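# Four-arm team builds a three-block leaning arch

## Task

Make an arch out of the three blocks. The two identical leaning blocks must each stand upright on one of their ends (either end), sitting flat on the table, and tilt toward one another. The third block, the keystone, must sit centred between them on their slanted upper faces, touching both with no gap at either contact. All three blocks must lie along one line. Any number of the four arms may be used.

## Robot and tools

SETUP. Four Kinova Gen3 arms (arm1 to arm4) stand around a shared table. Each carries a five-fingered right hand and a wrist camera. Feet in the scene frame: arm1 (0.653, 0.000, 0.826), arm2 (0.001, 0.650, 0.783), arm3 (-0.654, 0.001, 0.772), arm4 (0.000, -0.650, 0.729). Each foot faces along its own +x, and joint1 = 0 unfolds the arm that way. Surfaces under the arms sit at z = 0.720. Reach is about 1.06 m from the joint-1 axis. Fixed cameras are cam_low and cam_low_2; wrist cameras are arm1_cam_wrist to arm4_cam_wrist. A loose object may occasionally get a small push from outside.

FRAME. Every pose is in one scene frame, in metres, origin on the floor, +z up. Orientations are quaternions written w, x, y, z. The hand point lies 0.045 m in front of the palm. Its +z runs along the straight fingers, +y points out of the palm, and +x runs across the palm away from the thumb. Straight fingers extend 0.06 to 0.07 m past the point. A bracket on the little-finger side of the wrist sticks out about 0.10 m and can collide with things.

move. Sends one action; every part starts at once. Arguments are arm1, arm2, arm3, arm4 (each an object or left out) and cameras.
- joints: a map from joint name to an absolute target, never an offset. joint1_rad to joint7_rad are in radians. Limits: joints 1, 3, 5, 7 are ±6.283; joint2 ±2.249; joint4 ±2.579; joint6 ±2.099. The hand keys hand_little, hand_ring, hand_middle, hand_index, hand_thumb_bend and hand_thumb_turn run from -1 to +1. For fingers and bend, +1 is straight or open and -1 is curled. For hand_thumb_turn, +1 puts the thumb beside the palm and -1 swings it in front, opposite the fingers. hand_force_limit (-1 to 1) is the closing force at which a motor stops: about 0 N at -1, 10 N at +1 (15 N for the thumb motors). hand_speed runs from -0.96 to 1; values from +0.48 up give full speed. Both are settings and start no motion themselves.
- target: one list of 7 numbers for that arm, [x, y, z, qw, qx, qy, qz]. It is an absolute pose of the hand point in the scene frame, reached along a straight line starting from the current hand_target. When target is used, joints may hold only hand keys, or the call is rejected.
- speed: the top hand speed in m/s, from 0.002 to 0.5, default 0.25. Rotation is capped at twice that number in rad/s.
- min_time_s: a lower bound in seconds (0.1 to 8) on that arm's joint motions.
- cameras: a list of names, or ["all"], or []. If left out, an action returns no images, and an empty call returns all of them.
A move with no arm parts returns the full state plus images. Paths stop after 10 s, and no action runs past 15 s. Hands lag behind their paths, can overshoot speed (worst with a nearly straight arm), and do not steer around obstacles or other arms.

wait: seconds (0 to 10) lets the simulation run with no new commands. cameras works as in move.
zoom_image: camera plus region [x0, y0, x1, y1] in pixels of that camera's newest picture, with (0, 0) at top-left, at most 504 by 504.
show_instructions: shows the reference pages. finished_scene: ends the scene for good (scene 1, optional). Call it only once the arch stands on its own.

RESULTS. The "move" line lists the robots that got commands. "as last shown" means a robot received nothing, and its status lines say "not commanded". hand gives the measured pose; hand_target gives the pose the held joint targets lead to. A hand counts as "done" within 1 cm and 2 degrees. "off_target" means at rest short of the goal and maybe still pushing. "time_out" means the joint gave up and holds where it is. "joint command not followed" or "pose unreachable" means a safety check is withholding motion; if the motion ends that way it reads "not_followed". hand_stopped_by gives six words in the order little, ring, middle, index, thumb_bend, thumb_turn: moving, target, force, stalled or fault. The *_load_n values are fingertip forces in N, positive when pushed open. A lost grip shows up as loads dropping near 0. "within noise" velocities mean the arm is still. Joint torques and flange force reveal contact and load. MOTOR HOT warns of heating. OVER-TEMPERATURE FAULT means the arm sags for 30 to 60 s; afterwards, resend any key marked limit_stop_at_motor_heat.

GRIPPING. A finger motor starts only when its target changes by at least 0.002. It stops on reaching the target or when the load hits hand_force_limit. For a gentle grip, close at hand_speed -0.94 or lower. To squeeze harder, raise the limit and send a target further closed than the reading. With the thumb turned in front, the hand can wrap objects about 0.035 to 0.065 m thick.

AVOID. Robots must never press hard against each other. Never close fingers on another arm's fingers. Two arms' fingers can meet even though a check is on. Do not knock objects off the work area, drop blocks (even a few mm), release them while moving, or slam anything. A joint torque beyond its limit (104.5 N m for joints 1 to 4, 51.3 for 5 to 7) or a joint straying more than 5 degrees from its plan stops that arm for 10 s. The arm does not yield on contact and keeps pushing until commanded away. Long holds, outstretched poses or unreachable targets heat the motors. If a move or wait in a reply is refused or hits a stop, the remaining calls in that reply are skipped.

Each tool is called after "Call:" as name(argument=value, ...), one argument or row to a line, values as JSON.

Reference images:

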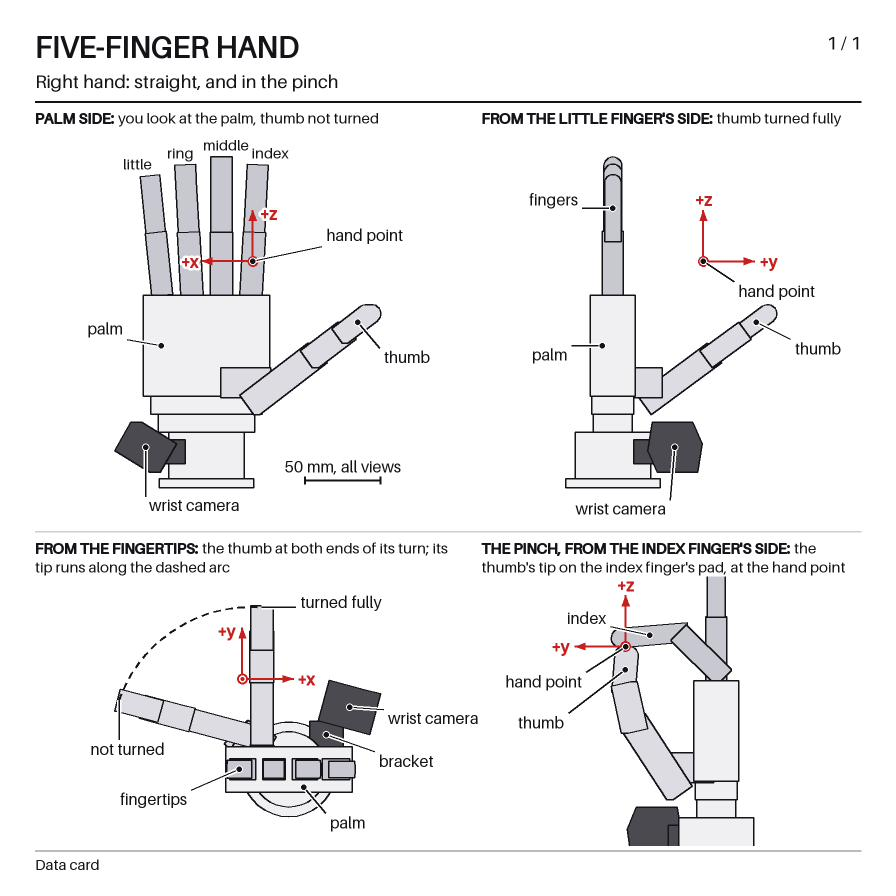

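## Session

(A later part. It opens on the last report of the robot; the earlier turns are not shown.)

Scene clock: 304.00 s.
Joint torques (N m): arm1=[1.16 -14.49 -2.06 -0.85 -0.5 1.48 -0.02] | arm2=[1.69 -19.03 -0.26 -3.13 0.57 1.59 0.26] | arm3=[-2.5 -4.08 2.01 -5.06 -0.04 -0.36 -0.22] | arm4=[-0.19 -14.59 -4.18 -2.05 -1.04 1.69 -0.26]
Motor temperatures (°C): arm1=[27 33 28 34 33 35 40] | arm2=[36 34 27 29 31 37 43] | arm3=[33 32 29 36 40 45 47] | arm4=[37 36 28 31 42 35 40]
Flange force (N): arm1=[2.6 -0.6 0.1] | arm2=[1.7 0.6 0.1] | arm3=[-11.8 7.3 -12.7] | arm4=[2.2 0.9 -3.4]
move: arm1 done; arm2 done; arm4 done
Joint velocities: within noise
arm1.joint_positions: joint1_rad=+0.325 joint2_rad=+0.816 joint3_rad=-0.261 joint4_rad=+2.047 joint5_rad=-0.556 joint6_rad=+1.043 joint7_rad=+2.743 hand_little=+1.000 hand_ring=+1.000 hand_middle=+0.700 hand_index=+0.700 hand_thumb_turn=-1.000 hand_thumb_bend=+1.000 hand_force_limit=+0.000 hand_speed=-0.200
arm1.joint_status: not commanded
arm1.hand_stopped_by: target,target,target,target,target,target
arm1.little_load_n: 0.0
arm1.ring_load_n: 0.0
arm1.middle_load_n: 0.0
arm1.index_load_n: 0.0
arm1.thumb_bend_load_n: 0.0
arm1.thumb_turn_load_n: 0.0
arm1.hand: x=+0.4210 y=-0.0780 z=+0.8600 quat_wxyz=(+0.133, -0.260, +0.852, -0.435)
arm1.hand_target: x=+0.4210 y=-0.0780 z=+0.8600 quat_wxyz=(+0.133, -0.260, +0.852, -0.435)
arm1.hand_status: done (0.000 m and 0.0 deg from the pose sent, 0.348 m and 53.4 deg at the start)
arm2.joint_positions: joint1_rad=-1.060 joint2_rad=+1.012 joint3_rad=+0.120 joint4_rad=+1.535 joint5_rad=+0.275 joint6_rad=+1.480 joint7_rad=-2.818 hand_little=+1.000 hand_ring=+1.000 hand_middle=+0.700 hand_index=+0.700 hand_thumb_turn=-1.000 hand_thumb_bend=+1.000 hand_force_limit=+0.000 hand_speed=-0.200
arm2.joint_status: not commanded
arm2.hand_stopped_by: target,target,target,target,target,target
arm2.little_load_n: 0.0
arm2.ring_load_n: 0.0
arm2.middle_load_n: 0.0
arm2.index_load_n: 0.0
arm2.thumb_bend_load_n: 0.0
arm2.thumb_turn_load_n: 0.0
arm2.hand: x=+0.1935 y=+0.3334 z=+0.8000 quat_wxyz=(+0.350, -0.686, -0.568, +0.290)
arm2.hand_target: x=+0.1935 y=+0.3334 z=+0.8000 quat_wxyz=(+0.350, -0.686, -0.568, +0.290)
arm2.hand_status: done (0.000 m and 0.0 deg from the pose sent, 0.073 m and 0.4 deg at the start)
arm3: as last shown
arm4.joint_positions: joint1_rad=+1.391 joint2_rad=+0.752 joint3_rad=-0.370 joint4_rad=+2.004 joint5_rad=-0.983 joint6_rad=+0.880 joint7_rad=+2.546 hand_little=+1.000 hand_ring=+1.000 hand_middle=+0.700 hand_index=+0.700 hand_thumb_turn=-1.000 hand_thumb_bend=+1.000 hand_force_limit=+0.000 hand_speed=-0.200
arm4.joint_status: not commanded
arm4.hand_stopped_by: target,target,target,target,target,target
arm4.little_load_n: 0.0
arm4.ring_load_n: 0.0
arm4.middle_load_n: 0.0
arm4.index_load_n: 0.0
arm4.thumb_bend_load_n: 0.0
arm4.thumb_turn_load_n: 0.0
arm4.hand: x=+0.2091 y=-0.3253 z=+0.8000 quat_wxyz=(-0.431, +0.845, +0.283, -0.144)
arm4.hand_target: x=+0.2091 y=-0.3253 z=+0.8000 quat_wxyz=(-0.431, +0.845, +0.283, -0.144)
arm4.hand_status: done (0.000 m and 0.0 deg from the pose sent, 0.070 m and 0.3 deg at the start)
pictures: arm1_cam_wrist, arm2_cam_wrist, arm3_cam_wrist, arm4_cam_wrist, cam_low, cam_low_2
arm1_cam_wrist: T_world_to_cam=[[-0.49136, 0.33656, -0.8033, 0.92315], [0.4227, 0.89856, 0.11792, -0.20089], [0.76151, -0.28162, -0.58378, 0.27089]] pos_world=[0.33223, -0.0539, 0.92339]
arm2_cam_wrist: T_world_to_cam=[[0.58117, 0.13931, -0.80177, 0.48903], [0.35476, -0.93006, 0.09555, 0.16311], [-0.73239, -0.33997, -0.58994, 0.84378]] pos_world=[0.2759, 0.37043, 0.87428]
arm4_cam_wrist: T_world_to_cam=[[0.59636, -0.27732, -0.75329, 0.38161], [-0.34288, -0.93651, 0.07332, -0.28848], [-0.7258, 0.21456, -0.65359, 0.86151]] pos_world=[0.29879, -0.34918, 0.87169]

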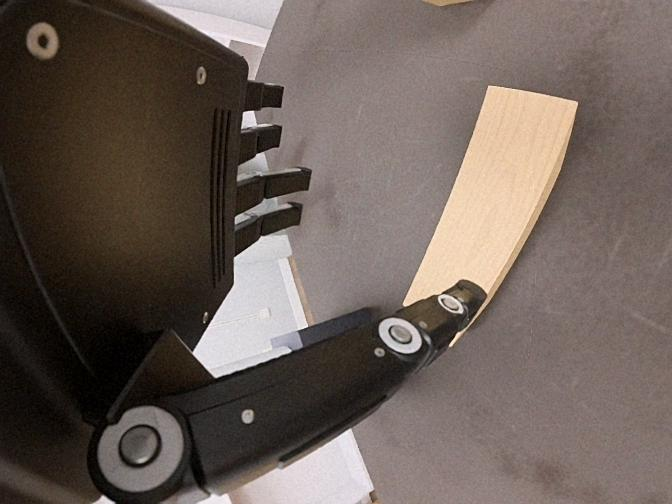

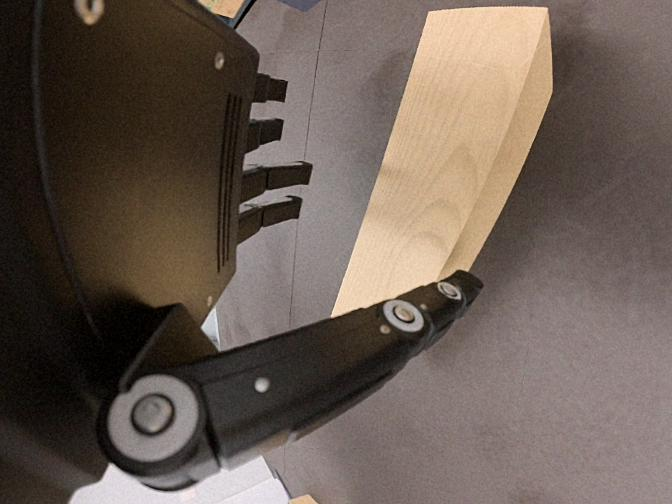

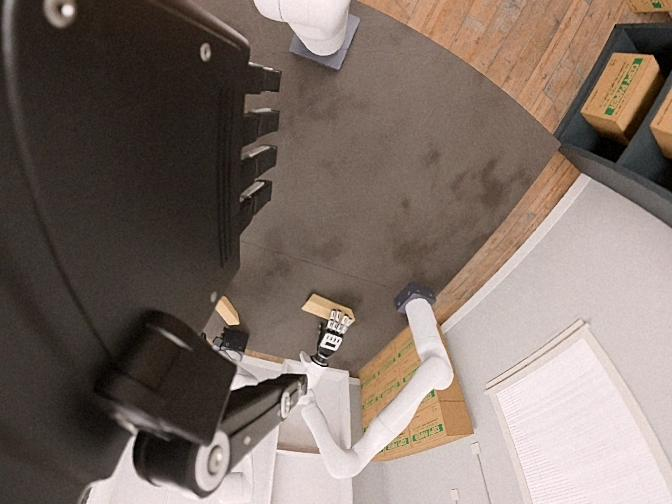

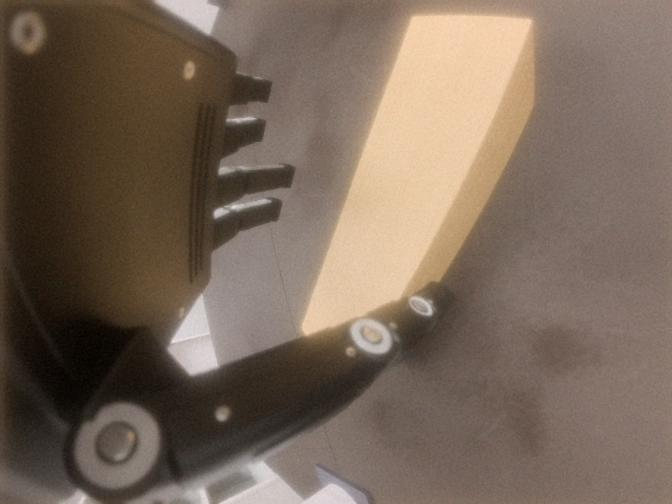

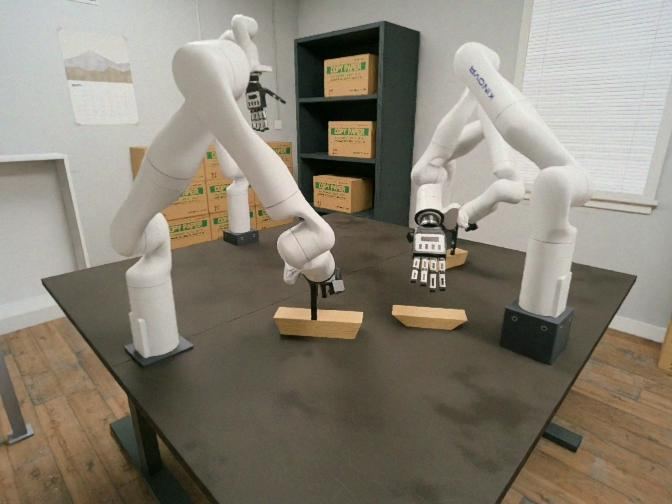

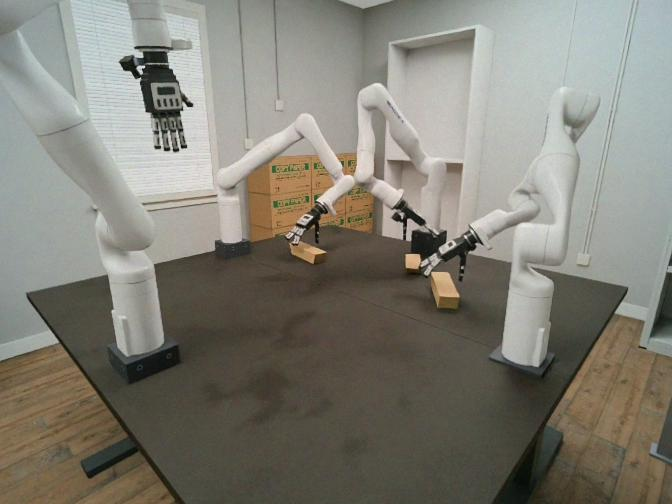

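Call:
move(
  arm4={"target": [0.2095, -0.3247, 0.750, 0.4313, -0.8446, -0.2826, 0.1443], "speed": 0.08},
  arm2={"target": [0.1935, 0.3334, 0.750, 0.3502, -0.6857, -0.5683, 0.2902], "speed": 0.08},
  arm1={"target": [0.408, -0.068, 0.80, 0.1368, -0.2678, 0.8494, -0.4338], "speed": 0.1},
  cameras=["all"],
)

Call:
zoom_image(
  camera="cam_low",
  region=[240, 240, 400, 360],
)

Call:
zoom_image(
  camera="cam_low",
  region=[390, 200, 530, 300],
)

Call:
zoom_image(
  camera="cam_low_2",
  region=[370, 200, 490, 320],
)

Scene clock: 325.33 s.
Joint torques (N m): arm1=[1.22 -15.7 -2.17 -0.14 -0.38 1.51 -0.06] | arm2=[1.71 -19.39 -0.27 -2.61 0.49 1.61 0.28] | arm3=[-2.48 -4.11 2 -4.99 -0.01 -0.34 -0.23] | arm4=[-0.16 -15.38 -4.59 -1.09 -0.83 1.8 -0.25]
Motor temperatures (°C): arm1=[27 33 28 34 33 35 40] | arm2=[36 34 27 29 31 37 43] | arm3=[33 32 29 36 40 45 47] | arm4=[37 36 28 31 42 35 40]
Flange force (N): arm1=[2.6 -0.6 0.1] | arm2=[1.6 0.3 0.3] | arm3=[-12.0 7.3 -13.0] | arm4=[2.5 1.3 -3.3]
move: arm1 done; arm2 done; arm4 done
Joint velocities: within noise
arm1.joint_positions: joint1_rad=+0.322 joint2_rad=+0.979 joint3_rad=-0.239 joint4_rad=+1.968 joint5_rad=-0.525 joint6_rad=+0.981 joint7_rad=+2.795 hand_little=+1.000 hand_ring=+1.000 hand_middle=+0.700 hand_index=+0.700 hand_thumb_turn=-1.000 hand_thumb_bend=+1.000 hand_force_limit=+0.000 hand_speed=-0.200
arm1.joint_status: not commanded
arm1.hand_stopped_by: target,target,target,target,target,target
arm1.little_load_n: 0.0
arm1.ring_load_n: 0.0
arm1.middle_load_n: 0.0
arm1.index_load_n: -0.5
arm1.thumb_bend_load_n: 0.0
arm1.thumb_turn_load_n: 0.0
arm1.hand: x=+0.4080 y=-0.0680 z=+0.8000 quat_wxyz=(+0.137, -0.268, +0.849, -0.434)
arm1.hand_target: x=+0.4080 y=-0.0680 z=+0.8000 quat_wxyz=(+0.137, -0.268, +0.849, -0.434)
arm1.hand_status: done (0.000 m and 0.0 deg from the pose sent, 0.062 m and 1.0 deg at the start)
arm2.joint_positions: joint1_rad=-1.057 joint2_rad=+1.113 joint3_rad=+0.113 joint4_rad=+1.514 joint5_rad=+0.270 joint6_rad=+1.406 joint7_rad=-2.845 hand_little=+1.000 hand_ring=+1.000 hand_middle=+0.700 hand_index=+0.700 hand_thumb_turn=-1.000 hand_thumb_bend=+1.000 hand_force_limit=+0.000 hand_speed=-0.200
arm2.joint_status: not commanded
arm2.hand_stopped_by: target,target,target,target,target,target
arm2.little_load_n: 0.0
arm2.ring_load_n: 0.0
arm2.middle_load_n: 0.0
arm2.index_load_n: 0.0
arm2.thumb_bend_load_n: 0.0
arm2.thumb_turn_load_n: 0.0
arm2.hand: x=+0.1935 y=+0.3334 z=+0.7500 quat_wxyz=(+0.350, -0.686, -0.568, +0.290)
arm2.hand_target: x=+0.1935 y=+0.3334 z=+0.7500 quat_wxyz=(+0.350, -0.686, -0.568, +0.290)
arm2.hand_status: done (0.000 m and 0.0 deg from the pose sent, 0.050 m and 0.0 deg at the start)
arm3: as last shown
arm4.joint_positions: joint1_rad=+1.394 joint2_rad=+0.881 joint3_rad=-0.378 joint4_rad=+2.001 joint5_rad=-1.017 joint6_rad=+0.795 joint7_rad=+2.659 hand_little=+1.000 hand_ring=+1.000 hand_middle=+0.700 hand_index=+0.700 hand_thumb_turn=-1.000 hand_thumb_bend=+1.000 hand_force_limit=+0.000 hand_speed=-0.200
arm4.joint_status: not commanded
arm4.hand_stopped_by: target,target,target,target,target,target
arm4.little_load_n: 0.0
arm4.ring_load_n: 0.0
arm4.middle_load_n: 0.0
arm4.index_load_n: 0.0
arm4.thumb_bend_load_n: 0.0
arm4.thumb_turn_load_n: 0.0
arm4.hand: x=+0.2095 y=-0.3247 z=+0.7500 quat_wxyz=(-0.431, +0.845, +0.283, -0.144)
arm4.hand_target: x=+0.2095 y=-0.3247 z=+0.7500 quat_wxyz=(-0.431, +0.845, +0.283, -0.144)
arm4.hand_status: done (0.000 m and 0.0 deg from the pose sent, 0.050 m and 0.0 deg at the start)
pictures: arm1_cam_wrist, arm2_cam_wrist, arm3_cam_wrist, arm4_cam_wrist, cam_low, cam_low_2
arm1_cam_wrist: T_world_to_cam=[[-0.49708, 0.32785, -0.80339, 0.86698], [0.40705, 0.90578, 0.11778, -0.19027], [0.7663, -0.26847, -0.58369, 0.24749]] pos_world=[0.31876, -0.04545, 0.86339]
arm2_cam_wrist: T_world_to_cam=[[0.5812, 0.13922, -0.80176, 0.44895], [0.35471, -0.93007, 0.09562, 0.16784], [-0.73239, -0.33997, -0.58994, 0.81428]] pos_world=[0.2759, 0.37043, 0.82428]
arm4_cam_wrist: T_world_to_cam=[[0.59636, -0.27732, -0.75329, 0.34388], [-0.34288, -0.93651, 0.07332, -0.28411], [-0.7258, 0.21456, -0.65359, 0.82899]] pos_world=[0.29919, -0.34858, 0.82169]

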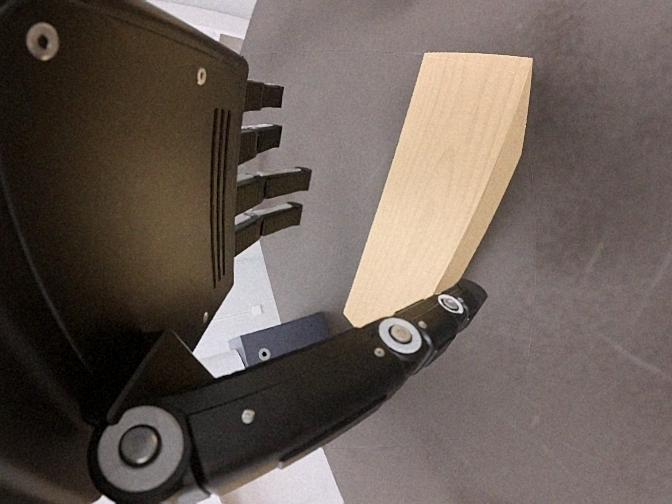

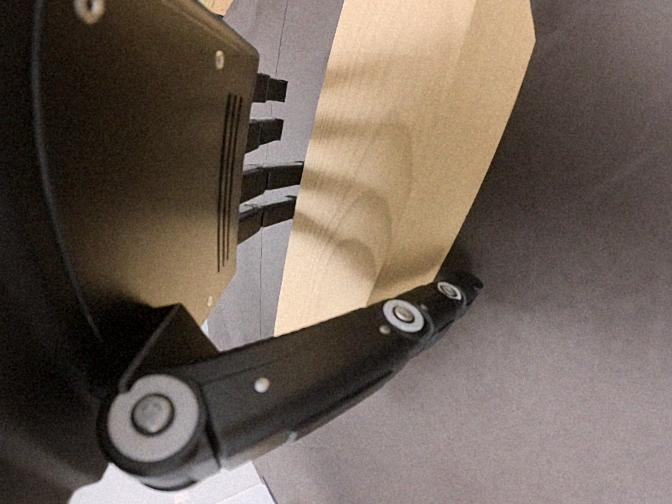

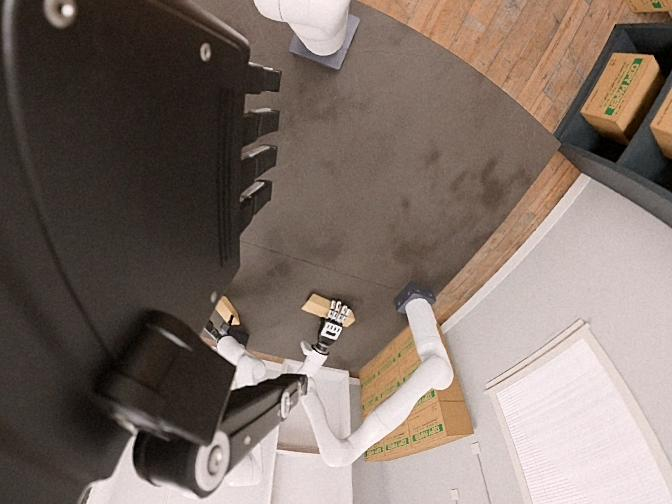

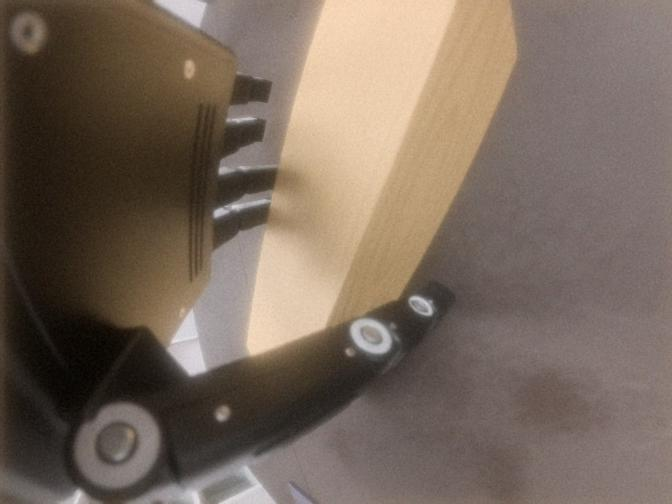

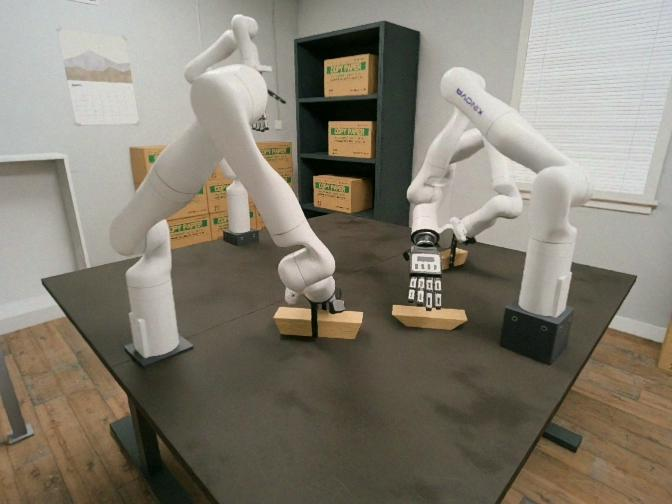

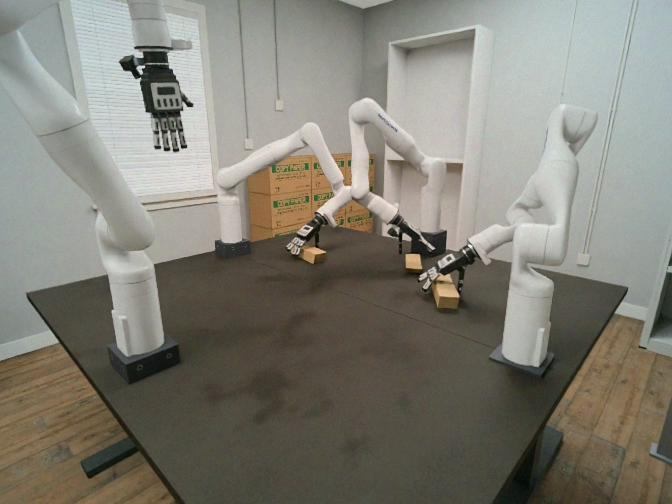

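Scaled by 3.150.

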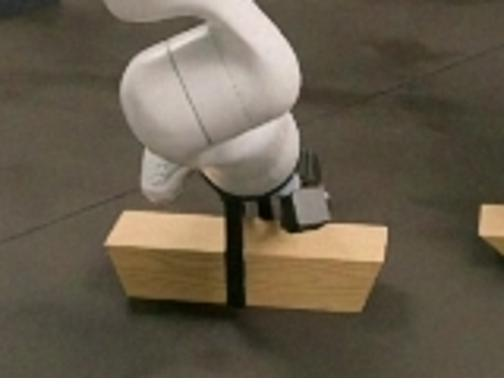

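Scaled by 3.600.

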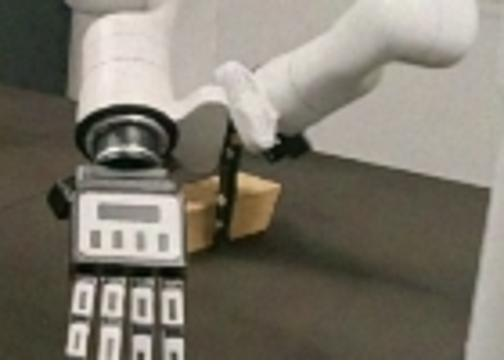

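Scaled by 4.200.

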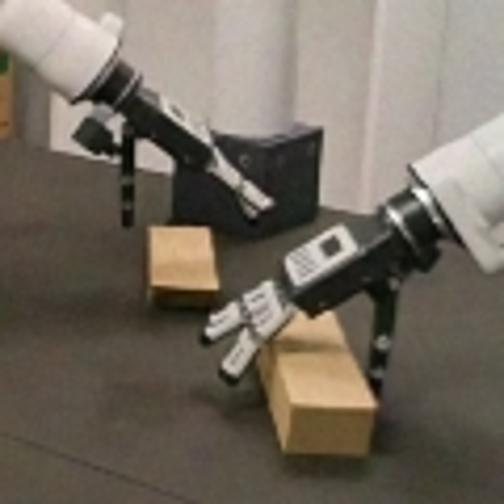

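Call:
move(
  arm4={"joints": {"hand_thumb_bend": 0.72, "hand_speed": -0.85, "hand_force_limit": 0.0}},
  arm2={"joints": {"hand_thumb_bend": 0.72, "hand_speed": -0.85, "hand_force_limit": 0.0}},
  arm1={"target": [0.4033, -0.0678, 0.748, 0.1387, -0.2715, 0.8482, -0.4331], "speed": 0.08},
  cameras=["arm1_cam_wrist", "arm2_cam_wrist", "arm4_cam_wrist", "cam_low"],
)

Call:
zoom_image(
  camera="cam_low",
  region=[360, 220, 500, 340],
)

Scene clock: 345.27 s.
Joint torques (N m): arm1=[1.2 -16.37 -2.31 0.52 -0.33 1.59 -0.03] | arm2=[1.83 -19.37 -0.07 -2.23 0.56 1.84 0.25] | arm3=[-2.48 -4.1 2.06 -4.98 -0.04 -0.34 -0.2] | arm4=[-0.14 -15.34 -4.58 -1.15 -0.86 1.82 -0.25]
Motor temperatures (°C): arm1=[27 33 28 34 33 35 40] | arm2=[36 34 27 29 31 37 43] | arm3=[33 32 29 36 40 45 47] | arm4=[37 36 28 31 42 35 40]
Flange force (N): arm1=[2.6 -0.4 0.0] | arm2=[1.4 1.3 -0.1] | arm3=[-12.0 7.5 -13.0] | arm4=[2.3 1.2 -3.3]
move: arm1 done; arm2 done; arm4 done
Joint velocities: within noise
arm1.joint_positions: joint1_rad=+0.313 joint2_rad=+1.112 joint3_rad=-0.231 joint4_rad=+1.907 joint5_rad=-0.516 joint6_rad=+0.920 joint7_rad=+2.833 hand_little=+1.000 hand_ring=+1.000 hand_middle=+0.700 hand_index=+0.700 hand_thumb_turn=-1.000 hand_thumb_bend=+1.000 hand_force_limit=+0.000 hand_speed=-0.200
arm1.joint_status: not commanded
arm1.hand_stopped_by: target,target,target,target,target,target
arm1.little_load_n: 0.0
arm1.ring_load_n: 0.0
arm1.middle_load_n: 0.0
arm1.index_load_n: 0.0
arm1.thumb_bend_load_n: 0.0
arm1.thumb_turn_load_n: 0.5
arm1.hand: x=+0.4033 y=-0.0678 z=+0.7480 quat_wxyz=(+0.139, -0.271, +0.848, -0.433)
arm1.hand_target: x=+0.4033 y=-0.0678 z=+0.7480 quat_wxyz=(+0.139, -0.271, +0.848, -0.433)
arm1.hand_status: done (0.000 m and 0.0 deg from the pose sent, 0.052 m and 0.5 deg at the start)
arm2.joint_positions: joint1_rad=-1.057 joint2_rad=+1.113 joint3_rad=+0.113 joint4_rad=+1.514 joint5_rad=+0.270 joint6_rad=+1.406 joint7_rad=-2.845 hand_little=+1.000 hand_ring=+1.000 hand_middle=+0.700 hand_index=+0.700 hand_thumb_turn=-1.000 hand_thumb_bend=+0.721 hand_force_limit=+0.000 hand_speed=-0.850
arm2.joint_status: all done
arm2.hand_stopped_by: target,target,target,target,target,target
arm2.little_load_n: 0.0
arm2.ring_load_n: -0.5
arm2.middle_load_n: 0.0
arm2.index_load_n: 0.0
arm2.thumb_bend_load_n: 1.0
arm2.thumb_turn_load_n: 0.0
arm2.hand: x=+0.1935 y=+0.3334 z=+0.7500 quat_wxyz=(+0.350, -0.686, -0.568, +0.290)
arm2.hand_target: x=+0.1935 y=+0.3334 z=+0.7500 quat_wxyz=(+0.350, -0.686, -0.568, +0.290)
arm2.hand_status: not commanded
arm3: as last shown
arm4.joint_positions: joint1_rad=+1.394 joint2_rad=+0.881 joint3_rad=-0.378 joint4_rad=+2.001 joint5_rad=-1.017 joint6_rad=+0.795 joint7_rad=+2.659 hand_little=+1.000 hand_ring=+1.000 hand_middle=+0.700 hand_index=+0.700 hand_thumb_turn=-1.000 hand_thumb_bend=+0.720 hand_force_limit=+0.000 hand_speed=-0.850
arm4.joint_status: all done
arm4.hand_stopped_by: target,target,target,target,target,target
arm4.little_load_n: 0.0
arm4.ring_load_n: 0.0
arm4.middle_load_n: 0.0
arm4.index_load_n: 0.0
arm4.thumb_bend_load_n: 0.0
arm4.thumb_turn_load_n: 0.0
arm4.hand: x=+0.2095 y=-0.3247 z=+0.7500 quat_wxyz=(-0.431, +0.845, +0.283, -0.144)
arm4.hand_target: x=+0.2095 y=-0.3247 z=+0.7500 quat_wxyz=(-0.431, +0.845, +0.283, -0.144)
arm4.hand_status: not commanded
arm1_cam_wrist: T_world_to_cam=[[-0.49992, 0.32355, -0.80336, 0.82366], [0.39906, 0.90931, 0.11789, -0.17902], [0.76865, -0.26165, -0.5837, 0.2203]] pos_world=[0.31387, -0.04607, 0.81139]
arm2_cam_wrist: T_world_to_cam=[[0.58125, 0.13926, -0.80172, 0.44889], [0.35471, -0.93008, 0.0956, 0.16786], [-0.73234, -0.33994, -0.59001, 0.81431]] pos_world=[0.2759, 0.37043, 0.82428]
arm4_cam_wrist: T_world_to_cam=[[0.59636, -0.27732, -0.75329, 0.34388], [-0.34288, -0.93651, 0.07332, -0.28411], [-0.7258, 0.21456, -0.65359, 0.82899]] pos_world=[0.29919, -0.34858, 0.82169]

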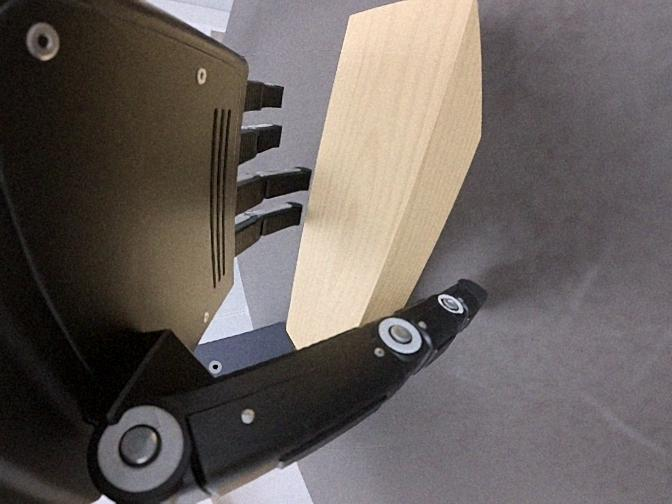

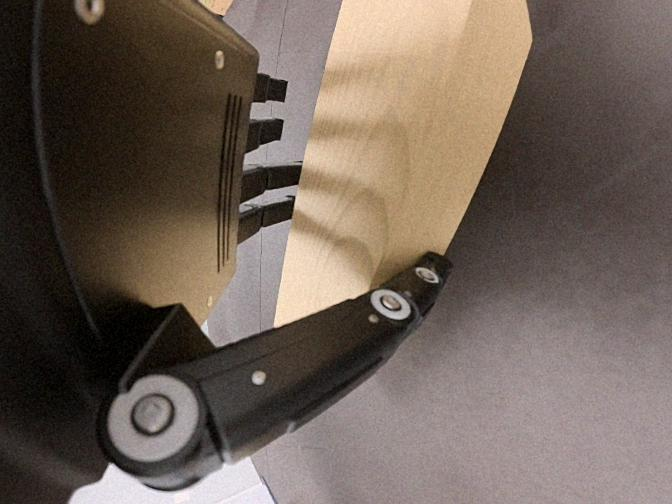

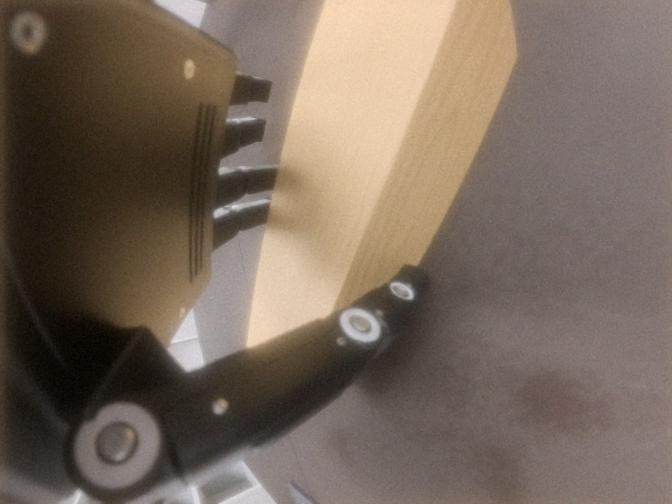

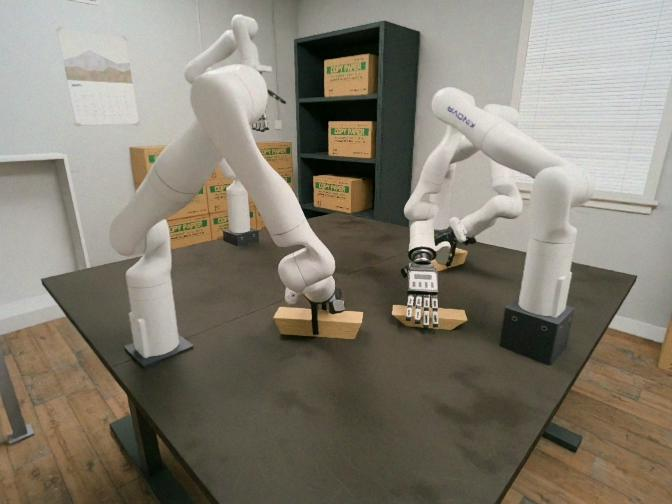

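Scaled by 3.600.

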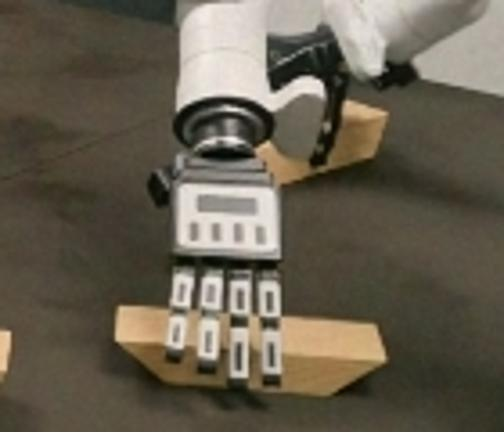

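Call:
move(
  arm4={"joints": {"hand_index": 0.1, "hand_middle": 0.1, "hand_speed": -0.9, "hand_force_limit": 0.0}},
  arm2={"joints": {"hand_index": 0.1, "hand_middle": 0.1, "hand_speed": -0.9, "hand_force_limit": 0.0}},
  arm1={"joints": {"hand_thumb_bend": 0.72, "hand_speed": -0.85, "hand_force_limit": 0.0}},
  cameras=["arm1_cam_wrist", "arm2_cam_wrist", "arm4_cam_wrist", "cam_low", "cam_low_2"],
)

Call:
zoom_image(
  camera="cam_low",
  region=[240, 240, 400, 360],
)

Call:
zoom_image(
  camera="cam_low_2",
  region=[370, 200, 490, 320],
)

Scene clock: 355.77 s.
Joint torques (N m): arm1=[1.19 -16.29 -2.31 0.53 -0.34 1.57 0.02] | arm2=[0.97 -18.61 -1.28 -3.54 0.13 0.52 0.39] | arm3=[-2.52 -4.12 1.99 -4.93 -0.05 -0.34 -0.21] | arm4=[0.19 -14.48 -3.53 -1.24 -0.58 1.02 -0.19]
Motor temperatures (°C): arm1=[27 33 28 34 33 35 40] | arm2=[36 34 27 29 31 37 43] | arm3=[33 32 29 36 40 45 47] | arm4=[37 36 28 31 42 35 40]
Flange force (N): arm1=[2.7 -0.5 -0.2] | arm2=[1.3 -3.9 -0.1] | arm3=[-12.1 7.3 -13.2] | arm4=[2.1 -2.0 -4.6]
move: arm1 done; arm2 off_target; arm4 off_target
Joint velocities: within noise
arm1.joint_positions: joint1_rad=+0.313 joint2_rad=+1.112 joint3_rad=-0.231 joint4_rad=+1.907 joint5_rad=-0.516 joint6_rad=+0.920 joint7_rad=+2.833 hand_little=+1.000 hand_ring=+1.000 hand_middle=+0.700 hand_index=+0.700 hand_thumb_turn=-1.000 hand_thumb_bend=+0.720 hand_force_limit=+0.000 hand_speed=-0.850
arm1.joint_status: all done
arm1.hand_stopped_by: target,target,target,target,target,target
arm1.little_load_n: 0.0
arm1.ring_load_n: 0.0
arm1.middle_load_n: 0.0
arm1.index_load_n: 0.0
arm1.thumb_bend_load_n: 0.0
arm1.thumb_turn_load_n: 0.0
arm1.hand: x=+0.4033 y=-0.0678 z=+0.7480 quat_wxyz=(+0.139, -0.271, +0.848, -0.433)
arm1.hand_target: x=+0.4033 y=-0.0678 z=+0.7480 quat_wxyz=(+0.139, -0.271, +0.848, -0.433)
arm1.hand_status: not commanded
arm2.joint_positions: joint1_rad=-1.057 joint2_rad=+1.113 joint3_rad=+0.113 joint4_rad=+1.514 joint5_rad=+0.270 joint6_rad=+1.406 joint7_rad=-2.845 hand_little=+1.000 hand_ring=+1.000 hand_middle=+0.200 hand_index=+0.190 hand_thumb_turn=-1.000 hand_thumb_bend=+0.723 hand_force_limit=+0.000 hand_speed=-0.900
arm2.joint_status: hand_middle off_target (ended at +0.200, target +0.100); hand_index off_target (ended at +0.190, target +0.100); the others done
arm2.hand_stopped_by: target,target,force,force,target,target
arm2.little_load_n: 0.0
arm2.ring_load_n: -0.5
arm2.middle_load_n: 5.0
arm2.index_load_n: 6.5
arm2.thumb_bend_load_n: 7.0
arm2.thumb_turn_load_n: 0.0
arm2.hand: x=+0.1935 y=+0.3334 z=+0.7500 quat_wxyz=(+0.350, -0.686, -0.568, +0.290)
arm2.hand_target: x=+0.1935 y=+0.3334 z=+0.7500 quat_wxyz=(+0.350, -0.686, -0.568, +0.290)
arm2.hand_status: not commanded
arm3: as last shown
arm4.joint_positions: joint1_rad=+1.394 joint2_rad=+0.881 joint3_rad=-0.378 joint4_rad=+2.001 joint5_rad=-1.017 joint6_rad=+0.795 joint7_rad=+2.659 hand_little=+1.000 hand_ring=+1.000 hand_middle=+0.219 hand_index=+0.218 hand_thumb_turn=-1.000 hand_thumb_bend=+0.722 hand_force_limit=+0.000 hand_speed=-0.900
arm4.joint_status: hand_middle off_target (ended at +0.219, target +0.100); hand_index off_target (ended at +0.218, target +0.100); the others done
arm4.hand_stopped_by: target,target,force,force,target,target
arm4.little_load_n: 0.0
arm4.ring_load_n: 0.0
arm4.middle_load_n: 5.5
arm4.index_load_n: 5.0
arm4.thumb_bend_load_n: 7.0
arm4.thumb_turn_load_n: 0.0
arm4.hand: x=+0.2095 y=-0.3247 z=+0.7500 quat_wxyz=(-0.431, +0.845, +0.283, -0.144)
arm4.hand_target: x=+0.2095 y=-0.3247 z=+0.7500 quat_wxyz=(-0.431, +0.845, +0.283, -0.144)
arm4.hand_status: not commanded
arm1_cam_wrist: T_world_to_cam=[[-0.49992, 0.32355, -0.80336, 0.82366], [0.39906, 0.90931, 0.11789, -0.17902], [0.76865, -0.26165, -0.5837, 0.2203]] pos_world=[0.31387, -0.04607, 0.81139]
arm2_cam_wrist: T_world_to_cam=[[0.58113, 0.13928, -0.8018, 0.44899], [0.35473, -0.93008, 0.09554, 0.16791], [-0.73243, -0.33994, -0.5899, 0.81425]] pos_world=[0.2759, 0.37043, 0.82428]
arm4_cam_wrist: T_world_to_cam=[[0.59636, -0.27732, -0.75329, 0.34394], [-0.34288, -0.93651, 0.07332, -0.28414], [-0.7258, 0.21456, -0.65359, 0.82892]] pos_world=[0.29909, -0.34858, 0.82169]

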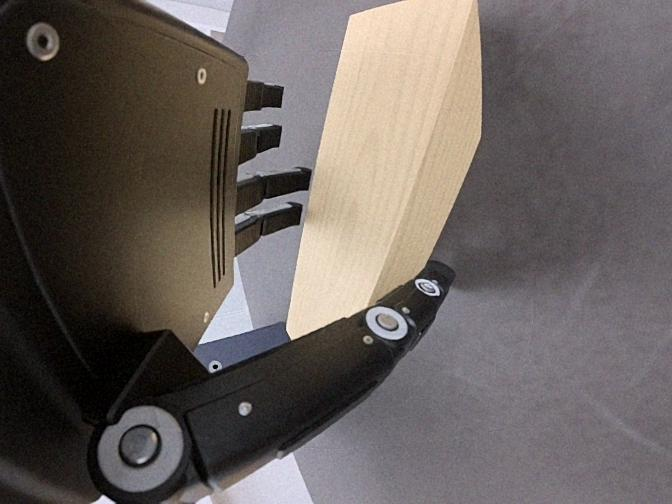

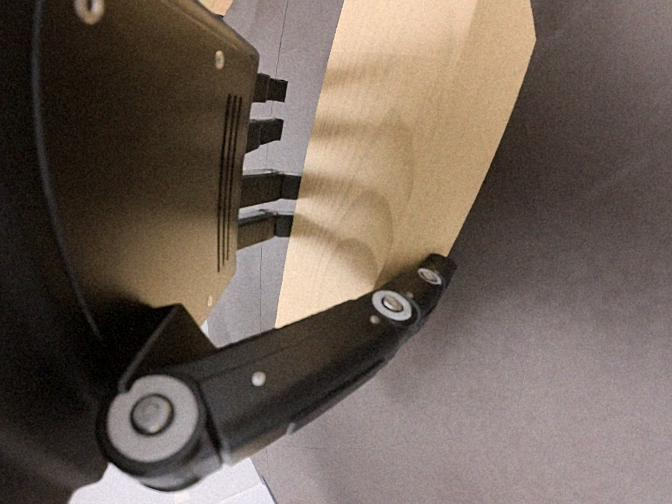

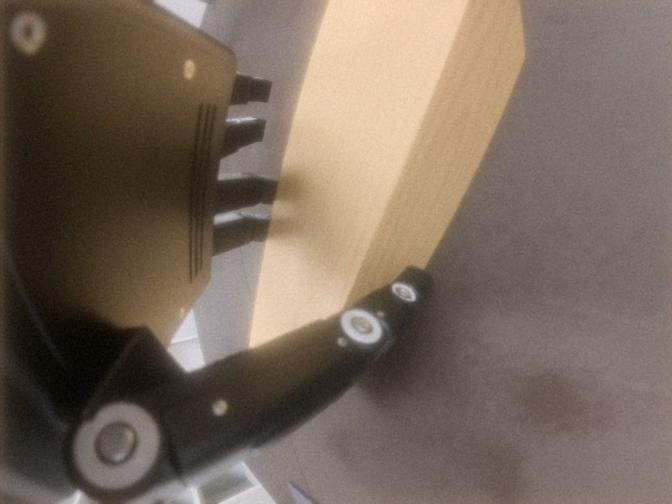

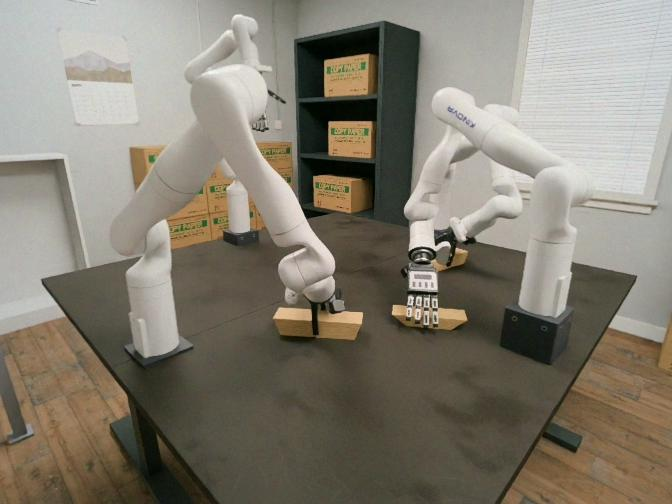

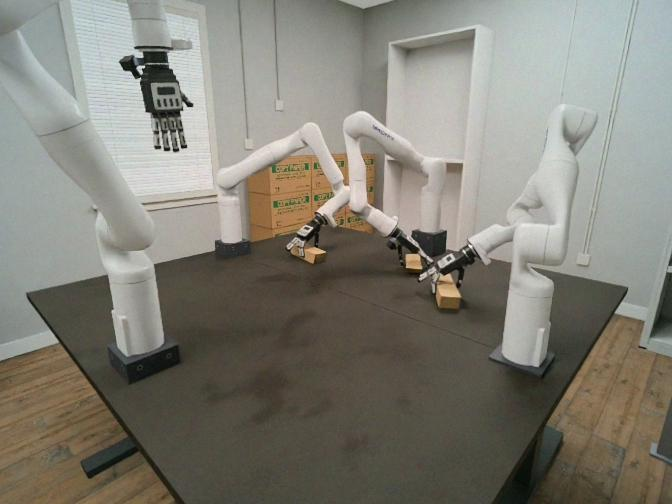

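Scaled by 3.150.

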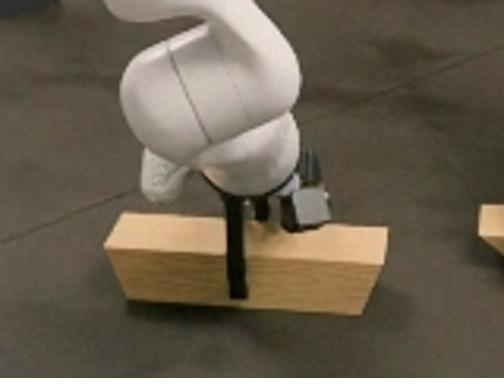

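Scaled by 4.200.

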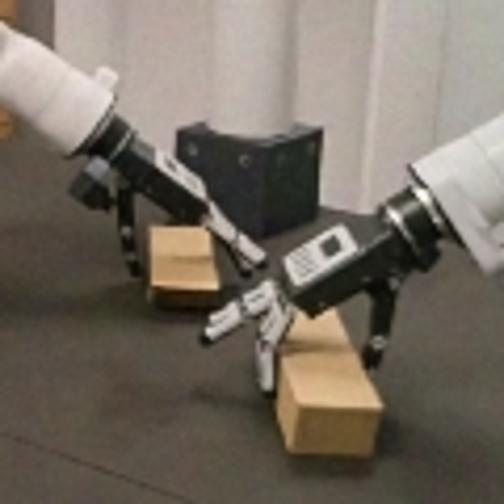

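Call:
move(
  arm4={"joints": {"hand_index": 0.0, "hand_middle": 0.0, "hand_force_limit": 0.3}},
  arm2={"joints": {"hand_index": 0.0, "hand_middle": 0.0, "hand_force_limit": 0.3}},
  arm1={"joints": {"hand_index": 0.0, "hand_middle": 0.0, "hand_speed": -0.9, "hand_force_limit": 0.0}},
  cameras=["arm1_cam_wrist"],
)

Scene clock: 364.00 s.
Joint torques (N m): arm1=[1.38 -15.74 -1.55 -0.77 -0.17 0.49 0.1] | arm2=[1.02 -18.2 -1.4 -3.92 0.08 0.16 0.34] | arm3=[-2.5 -4.13 1.97 -5 -0.06 -0.31 -0.2] | arm4=[0.33 -14.26 -3.21 -1.48 -0.53 0.69 -0.14]
Motor temperatures (°C): arm1=[27 33 28 34 33 35 40] | arm2=[36 35 27 29 31 37 43] | arm3=[33 32 29 36 40 45 47] | arm4=[37 36 28 31 42 35 40]
Flange force (N): arm1=[1.7 -4.8 -1.5] | arm2=[1.8 -5.7 -0.4] | arm3=[-12.1 7.2 -12.9] | arm4=[1.7 -3.1 -5.1]
move: arm1 off_target; arm2 off_target; arm4 off_target
Joint velocities: within noise
arm1.joint_positions: joint1_rad=+0.313 joint2_rad=+1.112 joint3_rad=-0.231 joint4_rad=+1.907 joint5_rad=-0.516 joint6_rad=+0.920 joint7_rad=+2.833 hand_little=+1.000 hand_ring=+1.000 hand_middle=+0.218 hand_index=+0.209 hand_thumb_turn=-1.000 hand_thumb_bend=+0.722 hand_force_limit=+0.000 hand_speed=-0.900
arm1.joint_status: hand_middle off_target (ended at +0.218, target +0.000); hand_index off_target (ended at +0.209, target +0.000); the others done
arm1.hand_stopped_by: target,target,force,force,target,target
arm1.little_load_n: 0.0
arm1.ring_load_n: 0.0
arm1.middle_load_n: 4.5
arm1.index_load_n: 6.5
arm1.thumb_bend_load_n: 8.0
arm1.thumb_turn_load_n: 0.0
arm1.hand: x=+0.4033 y=-0.0678 z=+0.7480 quat_wxyz=(+0.139, -0.271, +0.848, -0.433)
arm1.hand_target: x=+0.4033 y=-0.0678 z=+0.7480 quat_wxyz=(+0.139, -0.271, +0.848, -0.433)
arm1.hand_status: not commanded
arm2.joint_positions: joint1_rad=-1.057 joint2_rad=+1.113 joint3_rad=+0.113 joint4_rad=+1.514 joint5_rad=+0.270 joint6_rad=+1.406 joint7_rad=-2.845 hand_little=+1.000 hand_ring=+1.000 hand_middle=+0.185 hand_index=+0.183 hand_thumb_turn=-1.000 hand_thumb_bend=+0.723 hand_force_limit=+0.300 hand_speed=-0.900
arm2.joint_status: hand_middle off_target (ended at +0.185, target +0.000); hand_index off_target (ended at +0.183, target +0.000); the others done
arm2.hand_stopped_by: target,target,force,force,target,target
arm2.little_load_n: 0.0
arm2.ring_load_n: 0.0
arm2.middle_load_n: 8.0
arm2.index_load_n: 6.0
arm2.thumb_bend_load_n: 8.5
arm2.thumb_turn_load_n: 0.0
arm2.hand: x=+0.1935 y=+0.3334 z=+0.7500 quat_wxyz=(+0.350, -0.686, -0.568, +0.290)
arm2.hand_target: x=+0.1935 y=+0.3334 z=+0.7500 quat_wxyz=(+0.350, -0.686, -0.568, +0.290)
arm2.hand_status: not commanded
arm3: as last shown
arm3.little_load_n: -0.5
arm3.thumb_bend_load_n: -0.5
arm4.joint_positions: joint1_rad=+1.394 joint2_rad=+0.881 joint3_rad=-0.378 joint4_rad=+2.001 joint5_rad=-1.017 joint6_rad=+0.795 joint7_rad=+2.659 hand_little=+1.000 hand_ring=+1.000 hand_middle=+0.212 hand_index=+0.211 hand_thumb_turn=-1.000 hand_thumb_bend=+0.722 hand_force_limit=+0.300 hand_speed=-0.900
arm4.joint_status: hand_middle off_target (ended at +0.212, target +0.000); hand_index off_target (ended at +0.211, target +0.000); the others done
arm4.hand_stopped_by: target,target,force,force,target,target
arm4.little_load_n: 0.0
arm4.ring_load_n: 0.0
arm4.middle_load_n: 7.0
arm4.index_load_n: 6.5
arm4.thumb_bend_load_n: 8.5
arm4.thumb_turn_load_n: 0.0
arm4.hand: x=+0.2095 y=-0.3247 z=+0.7500 quat_wxyz=(-0.431, +0.845, +0.283, -0.144)
arm4.hand_target: x=+0.2095 y=-0.3247 z=+0.7500 quat_wxyz=(-0.431, +0.845, +0.283, -0.144)
arm4.hand_status: not commanded
arm1_cam_wrist: T_world_to_cam=[[-0.49992, 0.32355, -0.80336, 0.82366], [0.39906, 0.90931, 0.11789, -0.17902], [0.76865, -0.26165, -0.5837, 0.2203]] pos_world=[0.31387, -0.04607, 0.81139]

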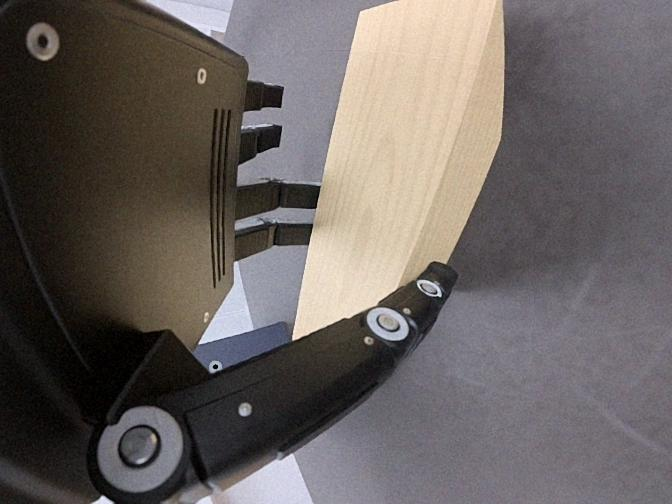

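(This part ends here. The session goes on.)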